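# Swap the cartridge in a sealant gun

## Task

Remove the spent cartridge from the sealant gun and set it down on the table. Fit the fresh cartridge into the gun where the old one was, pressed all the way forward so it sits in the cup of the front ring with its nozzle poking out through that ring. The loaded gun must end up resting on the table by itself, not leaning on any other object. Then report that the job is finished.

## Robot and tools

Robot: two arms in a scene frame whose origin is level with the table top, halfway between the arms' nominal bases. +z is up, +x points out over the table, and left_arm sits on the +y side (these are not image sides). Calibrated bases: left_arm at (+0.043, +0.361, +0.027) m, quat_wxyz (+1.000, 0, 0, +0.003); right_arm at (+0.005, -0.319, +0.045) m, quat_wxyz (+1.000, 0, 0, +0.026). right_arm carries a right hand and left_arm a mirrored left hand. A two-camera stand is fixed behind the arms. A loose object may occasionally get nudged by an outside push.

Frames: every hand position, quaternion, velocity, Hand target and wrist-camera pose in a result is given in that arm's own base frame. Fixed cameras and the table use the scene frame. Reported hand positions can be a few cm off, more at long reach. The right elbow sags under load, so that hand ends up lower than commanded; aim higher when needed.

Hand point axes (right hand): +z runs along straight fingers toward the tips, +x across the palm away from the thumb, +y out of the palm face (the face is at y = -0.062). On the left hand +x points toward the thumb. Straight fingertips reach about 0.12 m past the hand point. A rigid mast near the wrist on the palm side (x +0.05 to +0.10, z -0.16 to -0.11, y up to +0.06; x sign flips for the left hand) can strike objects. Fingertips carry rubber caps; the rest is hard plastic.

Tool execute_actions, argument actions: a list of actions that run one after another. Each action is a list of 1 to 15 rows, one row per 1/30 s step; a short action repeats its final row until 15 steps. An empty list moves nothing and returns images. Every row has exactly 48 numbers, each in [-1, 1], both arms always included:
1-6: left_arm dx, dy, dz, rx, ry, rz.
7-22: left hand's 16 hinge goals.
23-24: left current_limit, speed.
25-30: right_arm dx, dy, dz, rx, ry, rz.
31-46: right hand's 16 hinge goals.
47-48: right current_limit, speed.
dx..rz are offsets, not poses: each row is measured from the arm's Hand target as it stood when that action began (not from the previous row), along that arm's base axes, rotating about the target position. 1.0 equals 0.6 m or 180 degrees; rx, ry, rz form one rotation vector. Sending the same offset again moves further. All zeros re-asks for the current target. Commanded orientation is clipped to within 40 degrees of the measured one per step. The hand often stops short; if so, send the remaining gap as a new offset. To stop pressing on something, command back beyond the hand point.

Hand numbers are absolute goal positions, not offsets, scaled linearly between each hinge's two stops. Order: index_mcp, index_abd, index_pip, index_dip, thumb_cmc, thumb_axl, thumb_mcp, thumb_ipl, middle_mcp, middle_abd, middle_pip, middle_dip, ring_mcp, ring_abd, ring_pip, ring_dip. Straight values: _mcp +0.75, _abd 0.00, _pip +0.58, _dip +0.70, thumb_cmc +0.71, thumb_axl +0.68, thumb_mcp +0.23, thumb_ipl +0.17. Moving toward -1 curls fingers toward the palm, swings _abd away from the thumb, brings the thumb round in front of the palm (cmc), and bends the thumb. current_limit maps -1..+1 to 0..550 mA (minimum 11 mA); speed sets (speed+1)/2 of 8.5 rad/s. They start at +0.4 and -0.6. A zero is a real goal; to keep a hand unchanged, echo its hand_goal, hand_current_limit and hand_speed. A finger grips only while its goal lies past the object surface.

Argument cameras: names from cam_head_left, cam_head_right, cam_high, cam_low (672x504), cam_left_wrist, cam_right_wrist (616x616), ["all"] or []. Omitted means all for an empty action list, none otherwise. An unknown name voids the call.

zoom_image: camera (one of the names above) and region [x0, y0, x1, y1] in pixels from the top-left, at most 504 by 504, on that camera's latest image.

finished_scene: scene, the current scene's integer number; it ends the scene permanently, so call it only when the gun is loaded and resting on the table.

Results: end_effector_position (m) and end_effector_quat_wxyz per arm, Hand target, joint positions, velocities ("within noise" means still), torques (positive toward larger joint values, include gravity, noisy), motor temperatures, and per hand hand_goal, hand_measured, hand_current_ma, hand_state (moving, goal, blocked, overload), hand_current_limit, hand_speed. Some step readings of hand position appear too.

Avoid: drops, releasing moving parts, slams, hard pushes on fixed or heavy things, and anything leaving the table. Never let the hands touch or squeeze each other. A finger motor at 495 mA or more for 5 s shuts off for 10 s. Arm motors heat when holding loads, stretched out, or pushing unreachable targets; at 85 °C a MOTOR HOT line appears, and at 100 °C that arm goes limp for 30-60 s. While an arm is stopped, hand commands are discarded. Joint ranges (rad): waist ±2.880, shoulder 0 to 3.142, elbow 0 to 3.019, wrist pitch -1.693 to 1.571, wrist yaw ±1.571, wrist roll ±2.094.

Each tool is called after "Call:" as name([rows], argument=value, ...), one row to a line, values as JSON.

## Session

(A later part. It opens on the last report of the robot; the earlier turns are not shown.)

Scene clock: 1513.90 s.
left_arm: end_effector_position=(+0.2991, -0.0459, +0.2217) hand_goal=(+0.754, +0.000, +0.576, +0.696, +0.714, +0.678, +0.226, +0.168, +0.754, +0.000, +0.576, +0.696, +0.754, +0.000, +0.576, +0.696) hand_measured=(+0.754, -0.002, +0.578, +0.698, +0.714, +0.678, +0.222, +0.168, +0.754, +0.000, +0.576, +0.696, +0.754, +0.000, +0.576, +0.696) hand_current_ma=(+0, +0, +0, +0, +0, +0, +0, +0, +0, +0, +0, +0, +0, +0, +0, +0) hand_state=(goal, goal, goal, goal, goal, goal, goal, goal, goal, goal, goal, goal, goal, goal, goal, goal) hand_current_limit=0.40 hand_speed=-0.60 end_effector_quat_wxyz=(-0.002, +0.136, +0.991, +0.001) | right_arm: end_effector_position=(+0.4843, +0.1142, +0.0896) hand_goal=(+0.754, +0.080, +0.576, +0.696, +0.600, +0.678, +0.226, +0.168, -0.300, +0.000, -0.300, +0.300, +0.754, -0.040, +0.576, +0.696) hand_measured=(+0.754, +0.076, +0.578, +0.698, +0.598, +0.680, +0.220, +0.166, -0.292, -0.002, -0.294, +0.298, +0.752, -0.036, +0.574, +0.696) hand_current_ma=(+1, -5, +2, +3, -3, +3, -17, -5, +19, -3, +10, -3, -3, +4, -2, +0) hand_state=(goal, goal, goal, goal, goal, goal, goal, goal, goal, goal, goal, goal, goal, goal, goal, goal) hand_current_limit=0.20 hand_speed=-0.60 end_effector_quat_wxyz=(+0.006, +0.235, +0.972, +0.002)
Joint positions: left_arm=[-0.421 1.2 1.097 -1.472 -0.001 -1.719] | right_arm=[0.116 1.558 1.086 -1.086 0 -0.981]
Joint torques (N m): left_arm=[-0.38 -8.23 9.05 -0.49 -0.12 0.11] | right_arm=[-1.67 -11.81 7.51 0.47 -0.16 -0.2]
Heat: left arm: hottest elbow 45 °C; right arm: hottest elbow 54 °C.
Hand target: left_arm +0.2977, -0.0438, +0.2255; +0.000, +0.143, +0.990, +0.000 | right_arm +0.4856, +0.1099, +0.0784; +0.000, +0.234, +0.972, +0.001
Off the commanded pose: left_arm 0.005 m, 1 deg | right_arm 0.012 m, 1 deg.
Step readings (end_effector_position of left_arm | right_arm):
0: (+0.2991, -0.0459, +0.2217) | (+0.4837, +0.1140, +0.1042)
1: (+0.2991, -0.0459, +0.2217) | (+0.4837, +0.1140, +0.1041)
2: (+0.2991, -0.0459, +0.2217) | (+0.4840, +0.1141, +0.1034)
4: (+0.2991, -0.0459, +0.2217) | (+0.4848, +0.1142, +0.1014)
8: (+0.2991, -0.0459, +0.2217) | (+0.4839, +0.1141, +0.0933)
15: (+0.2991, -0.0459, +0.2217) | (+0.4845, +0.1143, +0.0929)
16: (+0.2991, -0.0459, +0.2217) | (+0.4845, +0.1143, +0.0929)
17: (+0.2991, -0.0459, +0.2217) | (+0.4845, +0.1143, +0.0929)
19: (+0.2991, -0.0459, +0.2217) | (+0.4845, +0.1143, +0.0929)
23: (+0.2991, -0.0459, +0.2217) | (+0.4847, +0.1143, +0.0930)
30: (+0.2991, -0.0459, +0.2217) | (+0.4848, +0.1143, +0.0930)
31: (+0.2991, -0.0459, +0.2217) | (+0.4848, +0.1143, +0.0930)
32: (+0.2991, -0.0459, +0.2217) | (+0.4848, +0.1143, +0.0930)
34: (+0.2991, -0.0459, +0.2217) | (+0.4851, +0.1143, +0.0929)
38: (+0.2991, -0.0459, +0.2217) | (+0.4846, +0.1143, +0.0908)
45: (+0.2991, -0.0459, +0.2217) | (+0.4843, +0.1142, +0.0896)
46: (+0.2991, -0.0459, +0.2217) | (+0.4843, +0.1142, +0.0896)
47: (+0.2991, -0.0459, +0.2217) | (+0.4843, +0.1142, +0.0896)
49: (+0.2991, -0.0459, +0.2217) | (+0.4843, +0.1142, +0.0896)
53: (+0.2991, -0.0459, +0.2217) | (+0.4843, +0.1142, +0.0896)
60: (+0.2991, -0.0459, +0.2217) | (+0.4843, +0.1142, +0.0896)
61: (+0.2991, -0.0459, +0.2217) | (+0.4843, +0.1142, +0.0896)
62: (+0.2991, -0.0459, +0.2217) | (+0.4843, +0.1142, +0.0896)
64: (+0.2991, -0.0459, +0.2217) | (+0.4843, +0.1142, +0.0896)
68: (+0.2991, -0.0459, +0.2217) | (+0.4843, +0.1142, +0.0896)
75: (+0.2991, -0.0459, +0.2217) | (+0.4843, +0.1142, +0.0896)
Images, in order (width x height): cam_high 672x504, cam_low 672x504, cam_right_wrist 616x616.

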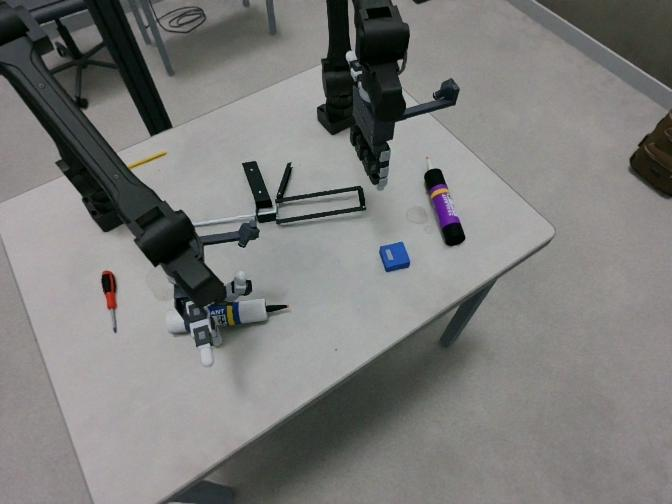

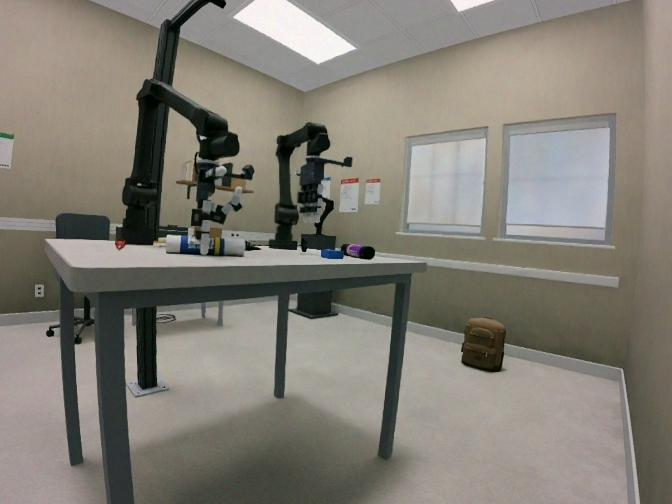

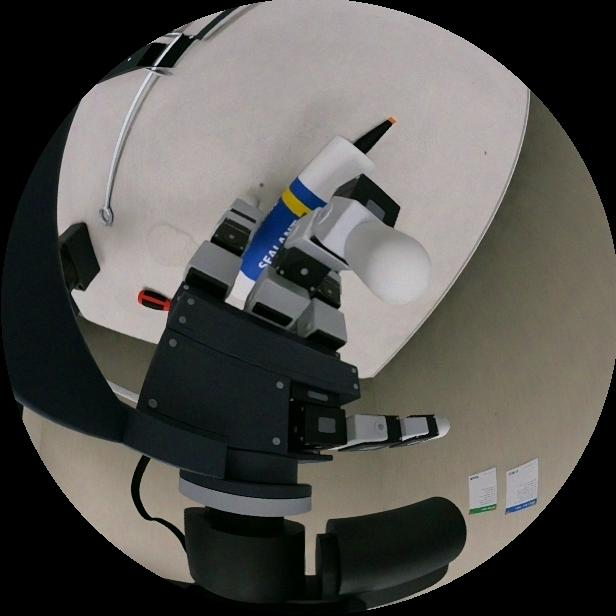

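Call:
execute_actions([
  [[0.05,0.0127,0.02,0,0,-0.1136,0.754,0.05,0.576,0.696,0.714,0.678,0.226,0.168,-0.3,0,-0.3,0.3,0.754,-0.05,0.576,0.696,0.4,-0.5,0,0,0.08,0,0,0,0.754,0.08,0.576,0.696,0.6,0.678,0.226,0.168,-0.3,0,-0.3,0.3,0.754,-0.04,0.576,0.696,0.2,-0.6]],
  [[0.0703,0.0127,0,0,0,-0.1136,0.754,0.05,0.576,0.696,0.714,0.678,0.226,0.168,-0.3,0,-0.3,0.3,0.754,-0.05,0.576,0.696,0.4,-0.5,0,0,0.08,0,0,0,0.754,0.08,0.576,0.696,0.6,0.678,0.226,0.168,-0.3,0,-0.3,0.3,0.754,-0.04,0.576,0.696,0.2,-0.6]],
  [[0.0703,0.0127,0,0,0,-0.1136,0.754,0.05,0.576,0.696,0.714,0.678,0.226,0.168,-0.3,0,-0.3,0.3,0.754,-0.05,0.576,0.696,0.4,-0.5,0,0,0.06,0,0,0,0.754,0,0.576,0.696,0.6,0.678,0.226,0.168,-0.3,0,-0.3,0.3,0.754,0,0.576,0.696,0.2,-0.6]],
  [[0.0703,0.0127,-0.02,0,0,-0.1136,0.754,0.05,0.576,0.696,0.714,0.678,0.226,0.168,-0.3,0,-0.3,0.3,0.754,-0.05,0.576,0.696,0.4,-0.5,-0.06,-0.02,0.0,0,0,0,0.754,0,0.576,0.696,0.6,0.678,0.226,0.168,-0.3,0,-0.3,0.3,0.754,0,0.576,0.696,0.2,-0.6]],
  [[0.0703,0.0127,-0.04,0,0,-0.1136,0.754,0.05,0.576,0.696,0.714,0.678,0.226,0.168,-0.3,0,-0.3,0.3,0.754,-0.05,0.576,0.696,0.4,-0.5,-0.06,-0.02,0,0,0,0,0.754,0,0.576,0.696,0.6,0.678,0.226,0.168,-0.3,0,-0.3,0.3,0.754,0,0.576,0.696,0.2,-0.6]],
  [[0.02,0,0,0,0,0,0.754,0.05,0.576,0.696,0.714,0.678,0.226,0.168,-0.3,0,-0.3,0.3,0.754,-0.05,0.576,0.696,0.4,-0.5,-0.06,-0.02,0,0,0,0,0.754,0,0.576,0.696,0.6,0.678,0.226,0.168,-0.3,0,-0.3,0.3,0.754,0,0.576,0.696,0.2,-0.6]],
], cameras=["all"])

Call:
zoom_image(camera="cam_left_wrist", region=[150, 50, 450, 350])

Call:
zoom_image(camera="cam_high", region=[340, 100, 560, 290])

Scene clock: 1540.43 s.
left_arm: end_effector_position=(+0.4914, -0.0070, +0.1845) hand_goal=(+0.754, +0.050, +0.576, +0.696, +0.714, +0.678, +0.226, +0.168, -0.300, +0.000, -0.300, +0.300, +0.754, -0.050, +0.576, +0.696) hand_measured=(+0.754, +0.048, +0.578, +0.698, +0.714, +0.678, +0.222, +0.168, -0.282, +0.000, -0.294, +0.304, +0.754, -0.048, +0.576, +0.696) hand_current_ma=(+0, +0, +0, +0, +0, +0, +0, +0, +6, +0, +1, +0, +0, +0, +0, +0) hand_state=(goal, goal, goal, goal, goal, goal, goal, goal, goal, goal, goal, goal, goal, goal, goal, goal) hand_current_limit=0.40 hand_speed=-0.50 end_effector_quat_wxyz=(-0.011, +0.857, +0.515, -0.016) | right_arm: end_effector_position=(+0.3804, +0.0788, +0.2118) hand_goal=(+0.754, +0.000, +0.576, +0.696, +0.600, +0.678, +0.226, +0.168, -0.300, +0.000, -0.300, +0.300, +0.754, +0.000, +0.576, +0.696) hand_measured=(+0.754, +0.002, +0.578, +0.698, +0.598, +0.680, +0.220, +0.166, -0.292, -0.002, -0.294, +0.298, +0.752, -0.002, +0.574, +0.696) hand_current_ma=(-1, +3, +2, +3, -3, +3, -17, -5, +19, -3, +10, -3, -3, -2, -2, +0) hand_state=(goal, goal, goal, goal, goal, goal, goal, goal, goal, goal, goal, goal, goal, goal, goal, goal) hand_current_limit=0.20 hand_speed=-0.60 end_effector_quat_wxyz=(+0.006, +0.233, +0.972, +0.002)
Joint positions: left_arm=[0.031 1.445 1.236 -1.399 -0.004 0.519] | right_arm=[0.043 1.179 1.053 -1.433 0 -1.057]
Joint torques (N m): left_arm=[-0.26 -10.29 13.48 0.05 0.01 0.09] | right_arm=[-1.96 -8.06 8.65 -0.57 -0.17 -0.24]
Heat: left arm: hottest elbow 46 °C; right arm: hottest elbow 52 °C.
Hand target: left_arm +0.5084, -0.0058, +0.2015; +0.000, +0.860, +0.510, +0.000 | right_arm +0.3775, +0.0738, +0.2103; +0.000, +0.234, +0.972, +0.000
Off the commanded pose: left_arm 0.024 m, 2 deg | right_arm 0.006 m, 1 deg.
Step readings (end_effector_position of left_arm | right_arm):
0: (+0.2991, -0.0459, +0.2217) | (+0.4843, +0.1142, +0.0896)
1: (+0.2994, -0.0459, +0.2217) | (+0.4843, +0.1142, +0.0896)
2: (+0.3010, -0.0455, +0.2219) | (+0.4833, +0.1141, +0.0893)
4: (+0.3057, -0.0433, +0.2233) | (+0.4773, +0.1134, +0.0889)
8: (+0.3135, -0.0410, +0.2259) | (+0.4673, +0.1123, +0.0930)
15: (+0.3214, -0.0370, +0.2281) | (+0.4721, +0.1128, +0.1092)
16: (+0.3225, -0.0368, +0.2280) | (+0.4724, +0.1129, +0.1105)
17: (+0.3252, -0.0359, +0.2283) | (+0.4717, +0.1128, +0.1122)
19: (+0.3331, -0.0332, +0.2291) | (+0.4684, +0.1124, +0.1180)
23: (+0.3460, -0.0274, +0.2292) | (+0.4693, +0.1125, +0.1395)
30: (+0.3570, -0.0249, +0.2276) | (+0.4757, +0.1132, +0.1633)
31: (+0.3581, -0.0252, +0.2276) | (+0.4755, +0.1132, +0.1635)
32: (+0.3606, -0.0244, +0.2278) | (+0.4740, +0.1130, +0.1639)
34: (+0.3675, -0.0227, +0.2277) | (+0.4697, +0.1125, +0.1665)
38: (+0.3793, -0.0144, +0.2233) | (+0.4719, +0.1128, +0.1799)
45: (+0.3900, -0.0141, +0.2184) | (+0.4751, +0.1132, +0.1926)
46: (+0.3913, -0.0150, +0.2187) | (+0.4749, +0.1130, +0.1927)
47: (+0.3938, -0.0144, +0.2190) | (+0.4747, +0.1126, +0.1934)
49: (+0.4030, -0.0138, +0.2189) | (+0.4711, +0.1104, +0.1951)
53: (+0.4209, -0.0049, +0.2119) | (+0.4575, +0.1070, +0.2041)
60: (+0.4312, -0.0067, +0.2036) | (+0.4530, +0.1040, +0.2164)
61: (+0.4323, -0.0080, +0.2041) | (+0.4526, +0.1038, +0.2157)
62: (+0.4348, -0.0079, +0.2045) | (+0.4506, +0.1035, +0.2142)
64: (+0.4455, -0.0079, +0.2039) | (+0.4412, +0.1011, +0.2089)
68: (+0.4671, +0.0016, +0.1920) | (+0.4203, +0.0942, +0.2028)
75: (+0.4739, +0.0002, +0.1764) | (+0.4158, +0.0910, +0.2105)
76: (+0.4747, -0.0012, +0.1775) | (+0.4156, +0.0910, +0.2105)
77: (+0.4759, -0.0023, +0.1790) | (+0.4141, +0.0907, +0.2097)
79: (+0.4808, -0.0039, +0.1834) | (+0.4058, +0.0884, +0.2065)
83: (+0.4897, -0.0056, +0.1885) | (+0.3854, +0.0816, +0.2042)
90: (+0.4914, -0.0067, +0.1847) | (+0.3806, +0.0787, +0.2118)

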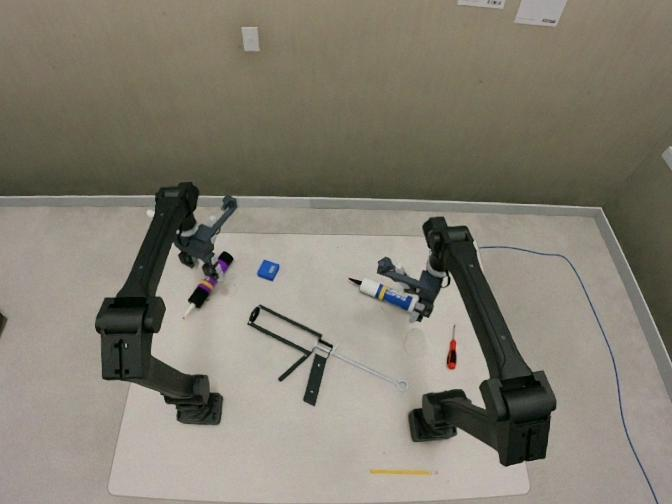

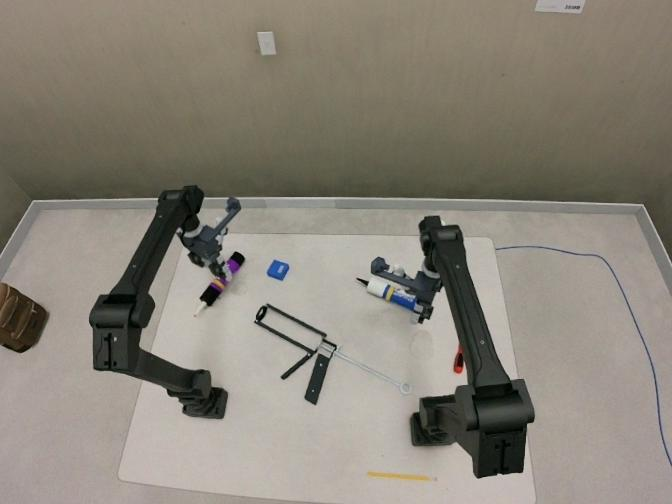

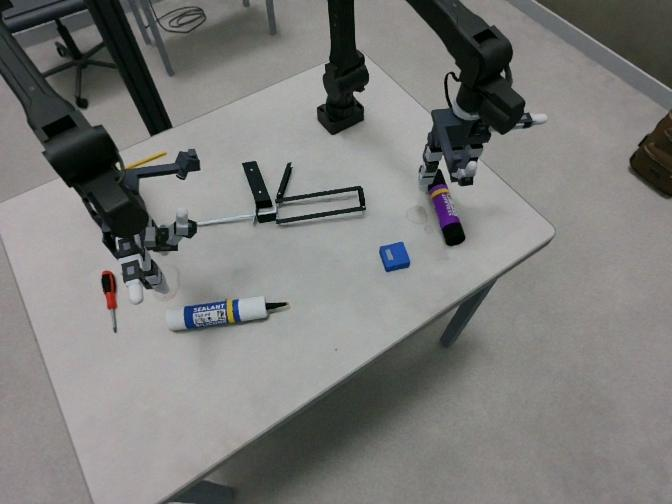

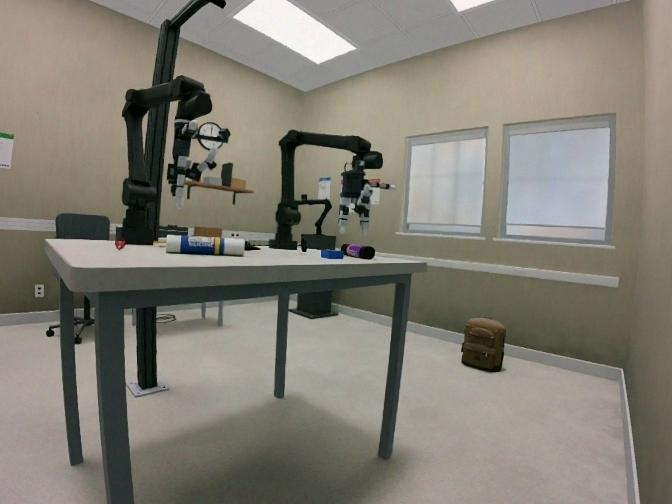

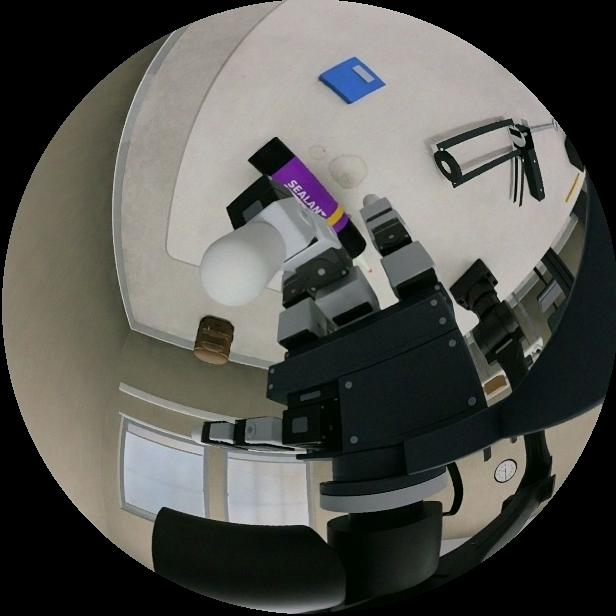

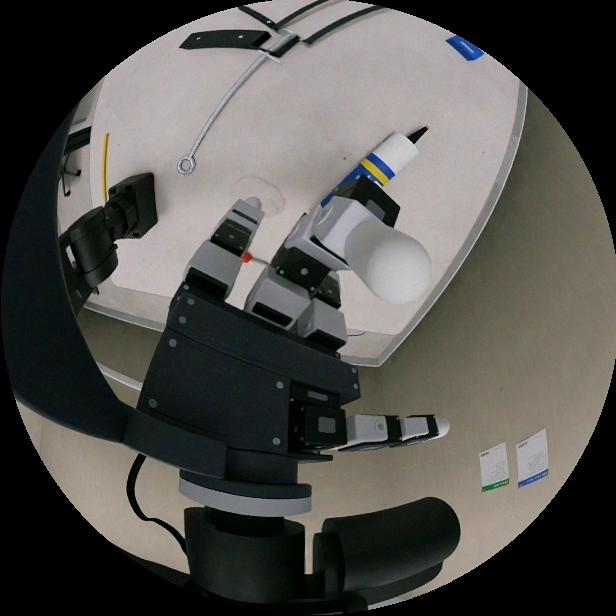

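Scaled by 1.680 from the camera's 616x616 image, which has a finer 880x880 frame.

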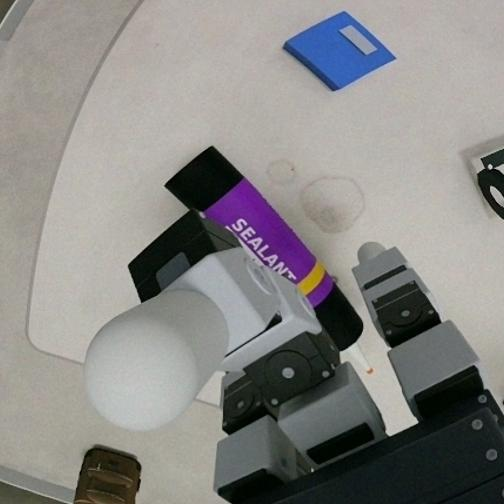

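Scaled by 2.291 from the camera's 672x504 image, which has a finer 960x720 frame.

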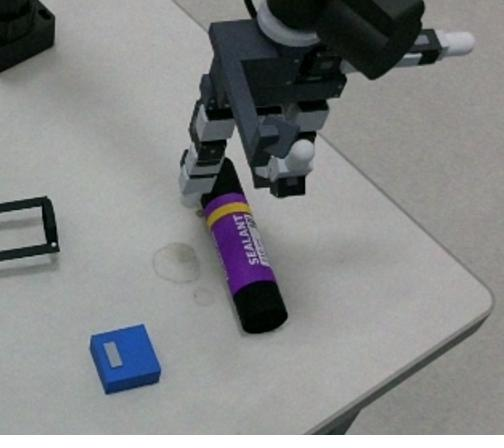

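Call:
execute_actions([
  [[0,0,-0.055,0,0,0,0.754,0.05,0.576,0.696,0.714,0.678,0.226,0.168,-0.3,0,-0.3,0.3,0.754,-0.05,0.576,0.696,0.4,-0.5,0,0,0,0,0,0,0.754,0,0.576,0.696,0.6,0.678,0.226,0.168,0.754,0,0.576,0.696,0.754,0,0.576,0.696,0.2,-0.6]],
  [[0,0,-0.045,0,0,0,0.754,0.05,0.576,0.696,0.714,0.678,0.226,0.168,-0.3,0,-0.3,0.3,0.754,-0.05,0.576,0.696,0.4,-0.5,0,0,0,0,0,0,0.754,0,0.576,0.696,0.6,0.678,0.226,0.168,0.754,0,0.576,0.696,0.754,0,0.576,0.696,0.2,-0.6]],
], cameras=["cam_left_wrist","cam_high","cam_low","cam_head_left"])

Call:
zoom_image(camera="cam_left_wrist", region=[150, 50, 450, 350])

Call:
zoom_image(camera="cam_high", region=[380, 120, 500, 270])

Call:
zoom_image(camera="cam_low", region=[300, 200, 400, 280])

Scene clock: 1554.33 s.
left_arm: end_effector_position=(+0.5044, -0.0068, +0.1422) hand_goal=(+0.754, +0.050, +0.576, +0.696, +0.714, +0.678, +0.226, +0.168, -0.300, +0.000, -0.300, +0.300, +0.754, -0.050, +0.576, +0.696) hand_measured=(+0.754, +0.048, +0.578, +0.698, +0.714, +0.678, +0.222, +0.168, -0.282, +0.000, -0.294, +0.304, +0.754, -0.048, +0.576, +0.696) hand_current_ma=(+0, +0, +0, +0, +0, +0, +0, +0, +6, +0, +1, +0, +0, +0, +0, +0) hand_state=(goal, goal, goal, goal, goal, goal, goal, goal, goal, goal, goal, goal, goal, goal, goal, goal) hand_current_limit=0.40 hand_speed=-0.50 end_effector_quat_wxyz=(-0.004, +0.857, +0.515, -0.003) | right_arm: end_effector_position=(+0.3804, +0.0788, +0.2118) hand_goal=(+0.754, +0.000, +0.576, +0.696, +0.600, +0.678, +0.226, +0.168, +0.754, +0.000, +0.576, +0.696, +0.754, +0.000, +0.576, +0.696) hand_measured=(+0.754, +0.002, +0.578, +0.698, +0.598, +0.680, +0.220, +0.166, +0.750, -0.002, +0.574, +0.694, +0.752, -0.002, +0.574, +0.696) hand_current_ma=(-1, +3, +2, +3, -3, +3, -17, -5, -8, -3, -3, -3, -3, -2, -2, +0) hand_state=(goal, goal, goal, goal, goal, goal, goal, goal, goal, goal, goal, goal, goal, goal, goal, goal) hand_current_limit=0.20 hand_speed=-0.60 end_effector_quat_wxyz=(+0.006, +0.233, +0.972, +0.002)
Joint positions: left_arm=[0.031 1.492 1.164 -1.253 -0.003 0.519] | right_arm=[0.043 1.179 1.053 -1.433 0 -1.058]
Joint torques (N m): left_arm=[-0.21 -11.16 8.95 0.59 0 0.1] | right_arm=[-2.02 -8 8.62 -0.57 -0.11 -0.2]
Heat: left arm: hottest elbow 46 °C; right arm: hottest elbow 52 °C.
Hand target: left_arm +0.5084, -0.0058, +0.1414; +0.000, +0.860, +0.510, +0.000 | right_arm +0.3775, +0.0738, +0.2103; +0.000, +0.234, +0.972, +0.000
Off the commanded pose: left_arm 0.004 m, 1 deg | right_arm 0.006 m, 1 deg.
Step readings (end_effector_position of left_arm | right_arm):
0: (+0.4914, -0.0071, +0.1845) | (+0.3804, +0.0788, +0.2118)
1: (+0.4915, -0.0071, +0.1845) | (+0.3804, +0.0788, +0.2118)
2: (+0.4924, -0.0070, +0.1846) | (+0.3804, +0.0788, +0.2118)
4: (+0.4978, -0.0069, +0.1850) | (+0.3804, +0.0788, +0.2118)
8: (+0.5054, -0.0066, +0.1807) | (+0.3804, +0.0788, +0.2118)
15: (+0.5042, -0.0068, +0.1708) | (+0.3804, +0.0788, +0.2118)
16: (+0.5043, -0.0068, +0.1706) | (+0.3804, +0.0788, +0.2118)
17: (+0.5049, -0.0067, +0.1696) | (+0.3804, +0.0788, +0.2118)
19: (+0.5066, -0.0067, +0.1655) | (+0.3804, +0.0788, +0.2118)
23: (+0.5038, -0.0068, +0.1505) | (+0.3804, +0.0788, +0.2118)
30: (+0.5040, -0.0068, +0.1421) | (+0.3804, +0.0788, +0.2118)
Images, in order (width x height): cam_head_left 672x504, cam_high 672x504, cam_low 672x504, cam_left_wrist 616x616.

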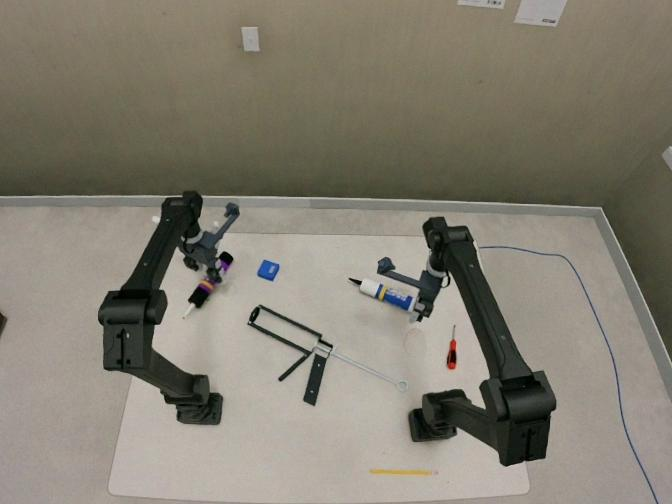

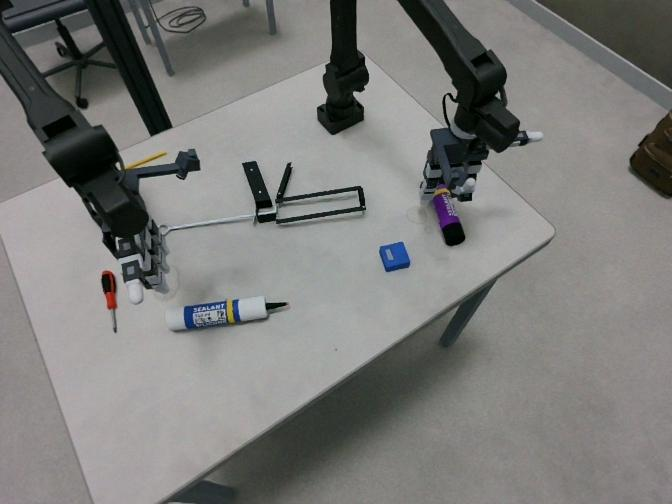

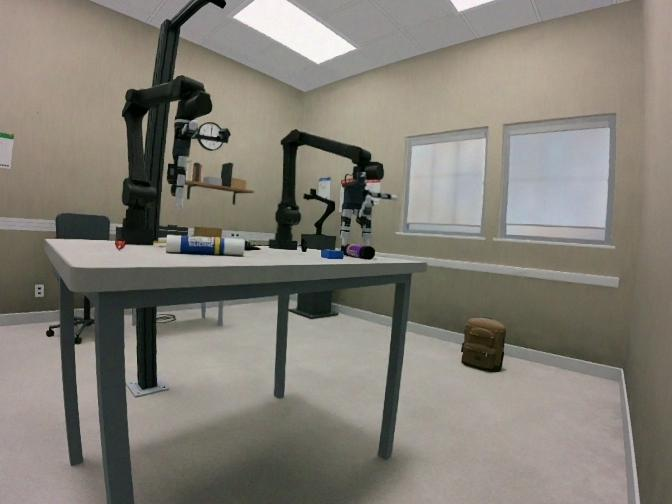

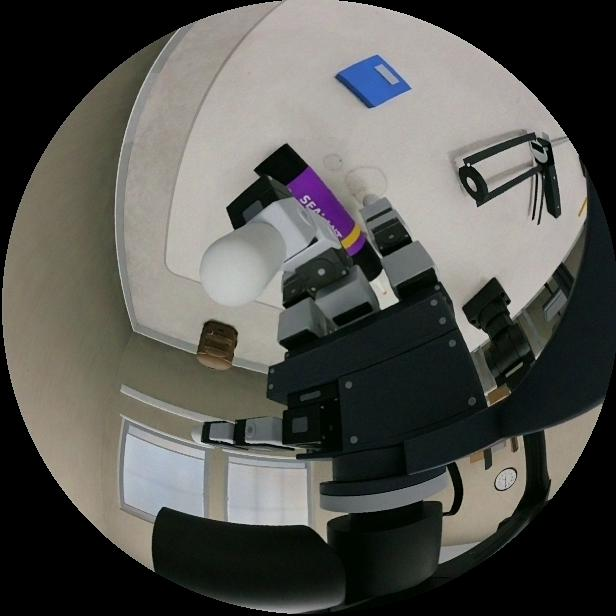

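Scaled by 1.680 from the camera's 616x616 image, which has a finer 880x880 frame.

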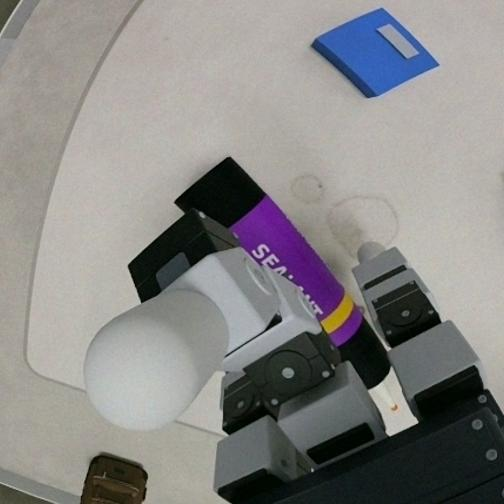

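Scaled by 3.360 from the camera's 672x504 image, which has a finer 960x720 frame.

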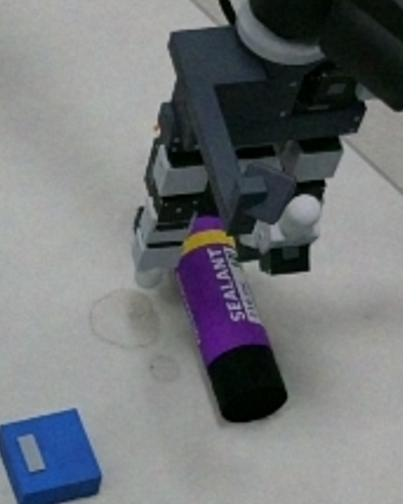

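Scaled by 5.040 from the camera's 672x504 image, which has a finer 960x720 frame.

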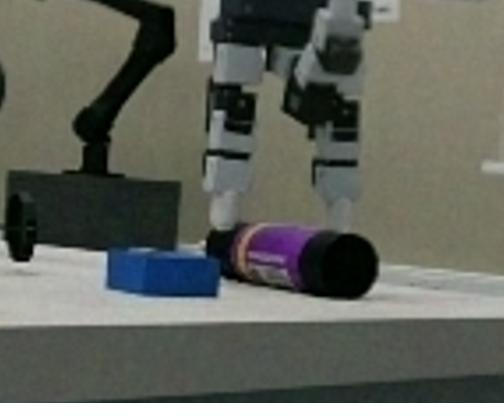

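Call:
execute_actions([
  [[0.01,0,-0.035,0,0,0,0.754,0.05,0.576,0.696,0.714,0.678,0.226,0.168,-0.3,0,-0.3,0.3,0.754,-0.05,0.576,0.696,0.4,-0.5,0,0,0,0,0,0,0.754,0,0.576,0.696,0.6,0.678,0.226,0.168,0.754,0,0.576,0.696,0.754,0,0.576,0.696,0.2,-0.6]],
  [[0,0,-0.028,0,0,0,0.754,0.05,0.576,0.696,0.714,0.678,0.226,0.168,-0.3,0,-0.3,0.3,0.754,-0.05,0.576,0.696,0.4,-0.5,0,0,0,0,0,0,0.754,0,0.576,0.696,0.6,0.678,0.226,0.168,0.754,0,0.576,0.696,0.754,0,0.576,0.696,0.2,-0.6]],
], cameras=["cam_left_wrist","cam_high","cam_low"])

Call:
zoom_image(camera="cam_high", region=[380, 120, 500, 270])

Call:
zoom_image(camera="cam_low", region=[300, 200, 400, 280])

Scene clock: 1564.27 s.
left_arm: end_effector_position=(+0.5113, -0.0065, +0.1066) hand_goal=(+0.754, +0.050, +0.576, +0.696, +0.714, +0.678, +0.226, +0.168, -0.300, +0.000, -0.300, +0.300, +0.754, -0.050, +0.576, +0.696) hand_measured=(+0.754, +0.048, +0.578, +0.698, +0.714, +0.678, +0.222, +0.168, -0.282, +0.000, -0.294, +0.304, +0.754, -0.048, +0.576, +0.696) hand_current_ma=(+0, +0, +0, +0, +0, +0, +0, +0, +6, +0, +1, +0, +0, +0, +0, +0) hand_state=(goal, goal, goal, goal, goal, goal, goal, goal, goal, goal, goal, goal, goal, goal, goal, goal) hand_current_limit=0.40 hand_speed=-0.50 end_effector_quat_wxyz=(-0.003, +0.857, +0.515, -0.001) | right_arm: end_effector_position=(+0.3804, +0.0788, +0.2118) hand_goal=(+0.754, +0.000, +0.576, +0.696, +0.600, +0.678, +0.226, +0.168, +0.754, +0.000, +0.576, +0.696, +0.754, +0.000, +0.576, +0.696) hand_measured=(+0.754, +0.002, +0.578, +0.698, +0.598, +0.680, +0.220, +0.166, +0.750, -0.002, +0.574, +0.694, +0.752, -0.002, +0.574, +0.696) hand_current_ma=(-1, +3, +2, +3, -3, +3, -17, -5, -8, -3, -3, -3, -3, -2, -2, +0) hand_state=(goal, goal, goal, goal, goal, goal, goal, goal, goal, goal, goal, goal, goal, goal, goal, goal) hand_current_limit=0.20 hand_speed=-0.60 end_effector_quat_wxyz=(+0.006, +0.233, +0.972, +0.002)
Joint positions: left_arm=[0.031 1.541 1.119 -1.154 -0.003 0.519] | right_arm=[0.043 1.179 1.053 -1.433 0 -1.058]
Joint torques (N m): left_arm=[-0.26 -11.22 8.61 0.58 0 0.09] | right_arm=[-2.02 -8 8.58 -0.58 -0.12 -0.21]
Heat: left arm: hottest elbow 46 °C; right arm: hottest elbow 52 °C.
Hand target: left_arm +0.5144, -0.0058, +0.1036; +0.000, +0.860, +0.510, +0.000 | right_arm +0.3775, +0.0738, +0.2103; +0.000, +0.234, +0.972, +0.000
Off the commanded pose: left_arm 0.004 m, 1 deg | right_arm 0.006 m, 1 deg.
Step readings (end_effector_position of left_arm | right_arm):
0: (+0.5044, -0.0068, +0.1422) | (+0.3804, +0.0788, +0.2118)
1: (+0.5046, -0.0067, +0.1423) | (+0.3804, +0.0788, +0.2118)
2: (+0.5053, -0.0067, +0.1420) | (+0.3804, +0.0788, +0.2118)
4: (+0.5081, -0.0066, +0.1403) | (+0.3804, +0.0788, +0.2118)
8: (+0.5109, -0.0066, +0.1307) | (+0.3804, +0.0788, +0.2118)
15: (+0.5104, -0.0066, +0.1219) | (+0.3804, +0.0788, +0.2118)
16: (+0.5107, -0.0066, +0.1220) | (+0.3804, +0.0788, +0.2118)
17: (+0.5111, -0.0065, +0.1217) | (+0.3804, +0.0788, +0.2118)
19: (+0.5125, -0.0065, +0.1200) | (+0.3804, +0.0788, +0.2118)
23: (+0.5117, -0.0065, +0.1126) | (+0.3804, +0.0788, +0.2118)
30: (+0.5110, -0.0066, +0.1065) | (+0.3804, +0.0788, +0.2118)
Images, in order (width x height): cam_high 672x504, cam_low 672x504, cam_left_wrist 616x616.

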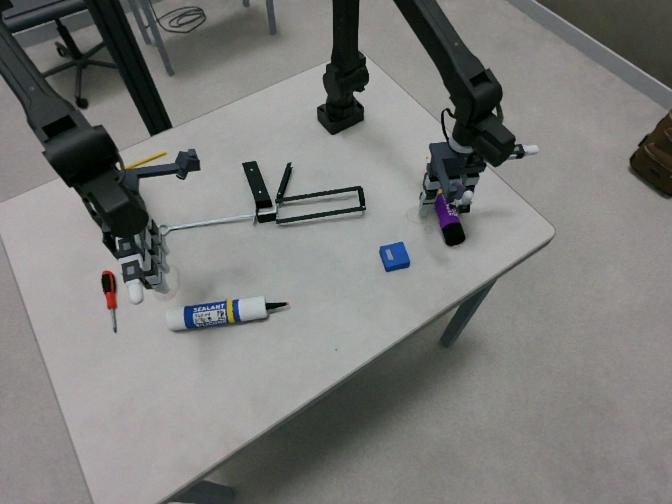

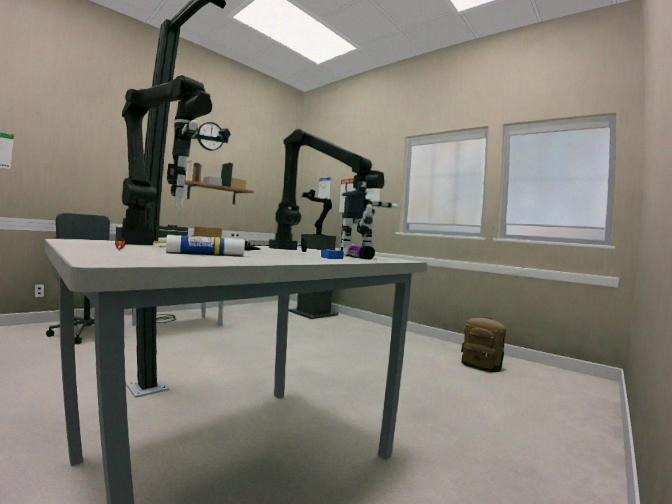

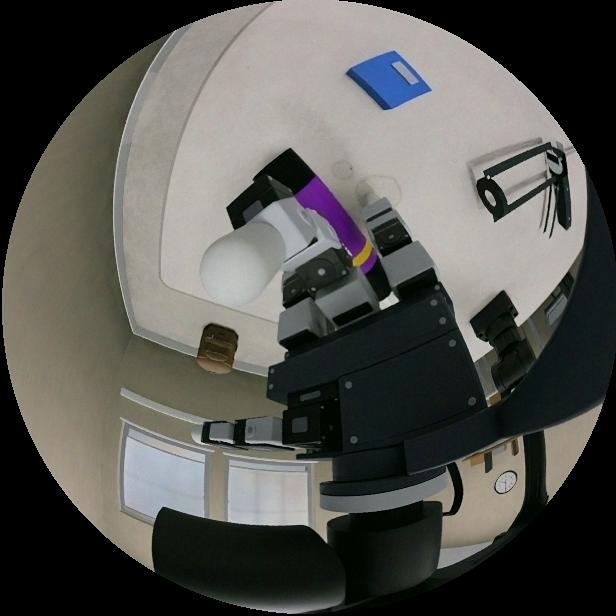

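Scaled by 3.360 from the camera's 672x504 image, which has a finer 960x720 frame.

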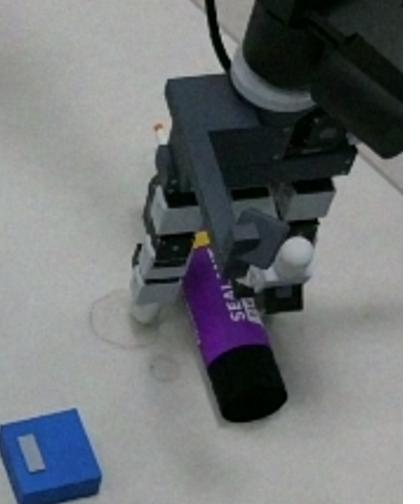

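Scaled by 5.040 from the camera's 672x504 image, which has a finer 960x720 frame.

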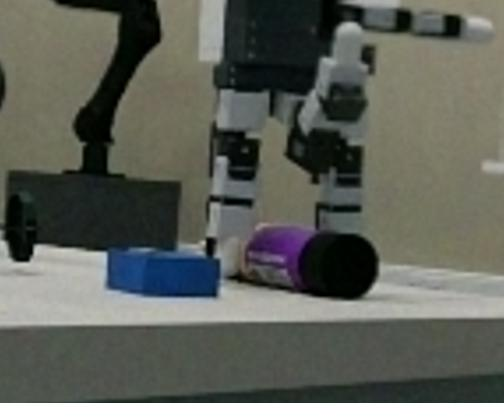

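Call:
execute_actions([
  [[0,0,0,0,0,0,0.754,-0.02,0.576,0.696,0.714,0.678,0.226,0.168,-0.3,0,-0.3,0.3,0.754,0.08,0.576,0.696,0.4,-0.7,0,0,0,0,0,0,0.754,0,0.576,0.696,0.6,0.678,0.226,0.168,0.754,0,0.576,0.696,0.754,0,0.576,0.696,0.2,-0.6]],
  [[0,0,0,0,0,0,0.754,-0.2,0.576,0.696,0.714,0.678,0.226,0.168,-0.3,0,-0.3,0.3,0.754,0.24,0.576,0.696,0.6,-0.8,0,0,0,0,0,0,0.754,0,0.576,0.696,0.6,0.678,0.226,0.168,0.754,0,0.576,0.696,0.754,0,0.576,0.696,0.2,-0.6]],
  [[0,0,0.05,0,0,0,0.754,-0.24,0.576,0.696,0.714,0.678,0.226,0.168,-0.3,0,-0.3,0.3,0.754,0.28,0.576,0.696,0.6,-0.8,0,0,0,0,0,0,0.754,0,0.576,0.696,0.6,0.678,0.226,0.168,0.754,0,0.576,0.696,0.754,0,0.576,0.696,0.2,-0.6]],
  [[0,0,0.05,0,0,0,0.754,-0.24,0.576,0.696,0.714,0.678,0.226,0.168,-0.3,0,-0.3,0.3,0.754,0.28,0.576,0.696,0.6,-0.8,0,0,0,0,0,0,0.754,0,0.576,0.696,0.6,0.678,0.226,0.168,0.754,0,0.576,0.696,0.754,0,0.576,0.696,0.2,-0.6]],
], cameras=["cam_left_wrist","cam_high","cam_low"])

Call:
zoom_image(camera="cam_high", region=[380, 120, 500, 270])

Call:
zoom_image(camera="cam_low", region=[300, 200, 400, 280])

Scene clock: 1575.03 s.
left_arm: end_effector_position=(+0.4924, -0.0072, +0.1222) hand_goal=(+0.754, -0.240, +0.576, +0.696, +0.714, +0.678, +0.226, +0.168, -0.300, +0.000, -0.300, +0.300, +0.754, +0.280, +0.576, +0.696) hand_measured=(+0.748, -0.098, +0.574, +0.696, +0.714, +0.678, +0.222, +0.168, -0.282, +0.000, -0.294, +0.304, +0.752, +0.154, +0.574, +0.696) hand_current_ma=(-1, +228, +0, +0, +0, +0, +0, +0, +6, +0, +1, +0, +0, -177, +0, +0) hand_state=(goal, blocked, goal, goal, goal, goal, goal, goal, goal, goal, goal, goal, goal, blocked, goal, goal) hand_current_limit=0.60 hand_speed=-0.80 end_effector_quat_wxyz=(-0.021, +0.856, +0.515, -0.035) | right_arm: end_effector_position=(+0.3804, +0.0788, +0.2118) hand_goal=(+0.754, +0.000, +0.576, +0.696, +0.600, +0.678, +0.226, +0.168, +0.754, +0.000, +0.576, +0.696, +0.754, +0.000, +0.576, +0.696) hand_measured=(+0.754, +0.002, +0.578, +0.698, +0.598, +0.680, +0.220, +0.166, +0.750, -0.002, +0.574, +0.694, +0.752, -0.002, +0.574, +0.696) hand_current_ma=(-1, +3, +2, +3, -3, +3, -17, -5, -8, -3, -3, -3, -3, -2, -2, +0) hand_state=(goal, goal, goal, goal, goal, goal, goal, goal, goal, goal, goal, goal, goal, goal, goal, goal) hand_current_limit=0.20 hand_speed=-0.60 end_effector_quat_wxyz=(+0.006, +0.233, +0.972, +0.002)
Joint positions: left_arm=[0.031 1.52 1.156 -1.288 -0.003 0.519] | right_arm=[0.043 1.179 1.053 -1.433 0 -1.058]
Joint torques (N m): left_arm=[-0.03 -14.62 14.28 -0.5 -0.05 0.09] | right_arm=[-2.08 -8.12 8.58 -0.61 -0.11 -0.21]
Heat: left arm: hottest elbow 46 °C; right arm: hottest elbow 52 °C.
Hand target: left_arm +0.5144, -0.0057, +0.1636; +0.000, +0.860, +0.510, +0.000 | right_arm +0.3775, +0.0738, +0.2103; +0.000, +0.234, +0.972, +0.000
Off the commanded pose: left_arm 0.047 m, 5 deg | right_arm 0.006 m, 1 deg.
Step readings (end_effector_position of left_arm | right_arm):
0: (+0.5113, -0.0065, +0.1066) | (+0.3804, +0.0788, +0.2118)
1: (+0.5113, -0.0065, +0.1066) | (+0.3804, +0.0788, +0.2118)
2: (+0.5113, -0.0065, +0.1066) | (+0.3804, +0.0788, +0.2118)
4: (+0.5113, -0.0065, +0.1066) | (+0.3804, +0.0788, +0.2118)
8: (+0.5113, -0.0065, +0.1066) | (+0.3804, +0.0788, +0.2118)
15: (+0.5113, -0.0065, +0.1066) | (+0.3804, +0.0788, +0.2118)
16: (+0.5113, -0.0065, +0.1066) | (+0.3804, +0.0788, +0.2118)
17: (+0.5113, -0.0065, +0.1066) | (+0.3804, +0.0788, +0.2118)
19: (+0.5114, -0.0065, +0.1067) | (+0.3804, +0.0788, +0.2118)
23: (+0.5115, -0.0065, +0.1067) | (+0.3804, +0.0788, +0.2118)
30: (+0.5115, -0.0065, +0.1067) | (+0.3804, +0.0788, +0.2118)
31: (+0.5115, -0.0065, +0.1067) | (+0.3804, +0.0788, +0.2118)
32: (+0.5113, -0.0065, +0.1066) | (+0.3804, +0.0788, +0.2118)
34: (+0.5084, -0.0066, +0.1057) | (+0.3804, +0.0788, +0.2118)
38: (+0.5016, -0.0068, +0.1038) | (+0.3804, +0.0788, +0.2118)
45: (+0.4980, -0.0070, +0.1027) | (+0.3804, +0.0788, +0.2118)
46: (+0.4977, -0.0070, +0.1027) | (+0.3804, +0.0788, +0.2118)
47: (+0.4966, -0.0070, +0.1030) | (+0.3804, +0.0788, +0.2118)
49: (+0.4938, -0.0071, +0.1043) | (+0.3804, +0.0788, +0.2118)
53: (+0.4891, -0.0073, +0.1105) | (+0.3804, +0.0788, +0.2118)
60: (+0.4926, -0.0072, +0.1219) | (+0.3804, +0.0788, +0.2118)
Images, in order (width x height): cam_high 672x504, cam_low 672x504, cam_left_wrist 616x616.

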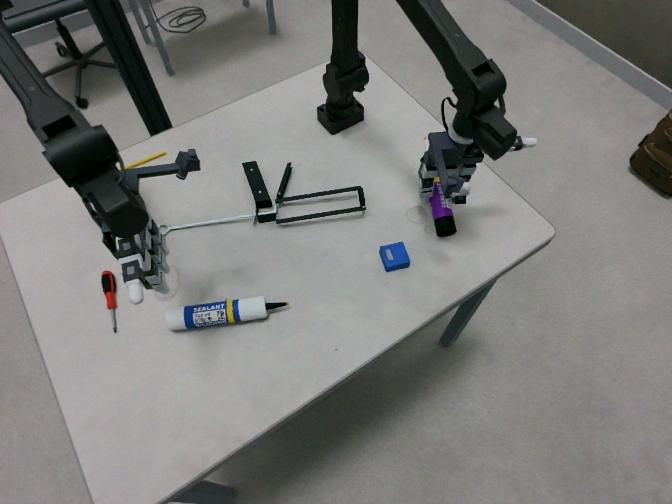

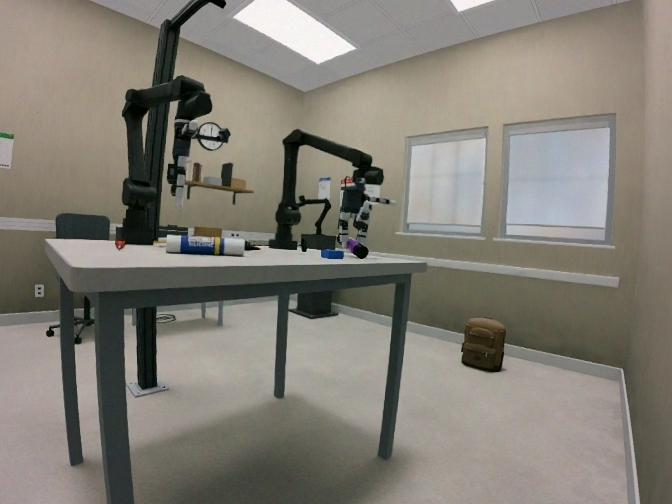

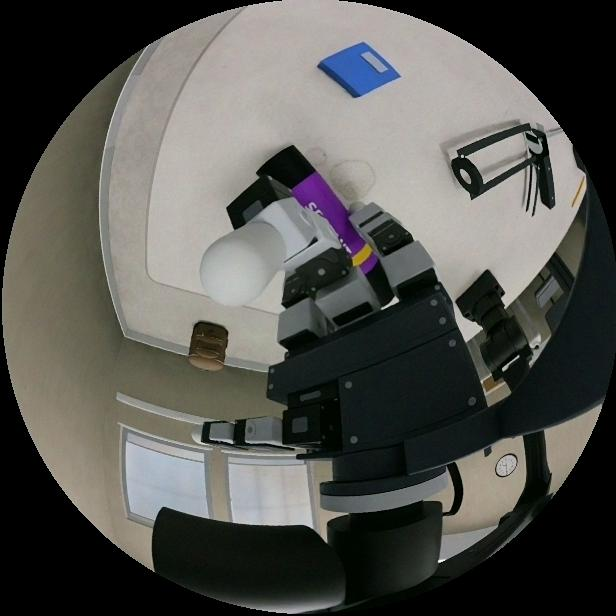

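Scaled by 3.360 from the camera's 672x504 image, which has a finer 960x720 frame.

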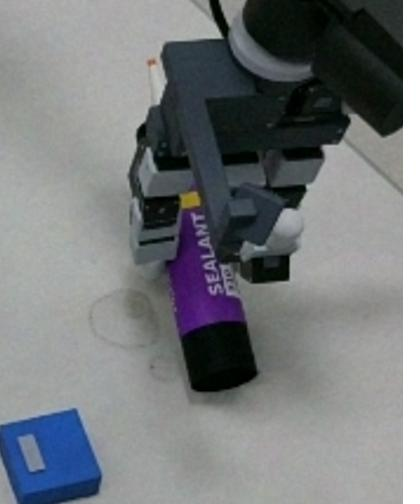

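Scaled by 5.040 from the camera's 672x504 image, which has a finer 960x720 frame.

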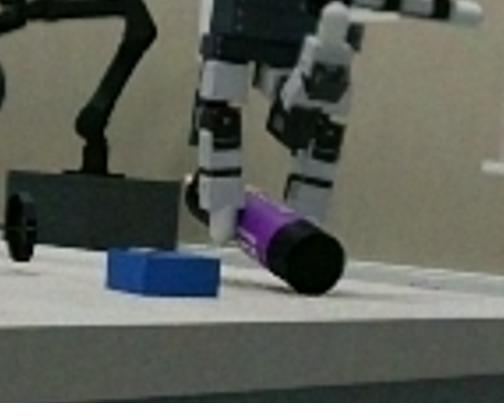

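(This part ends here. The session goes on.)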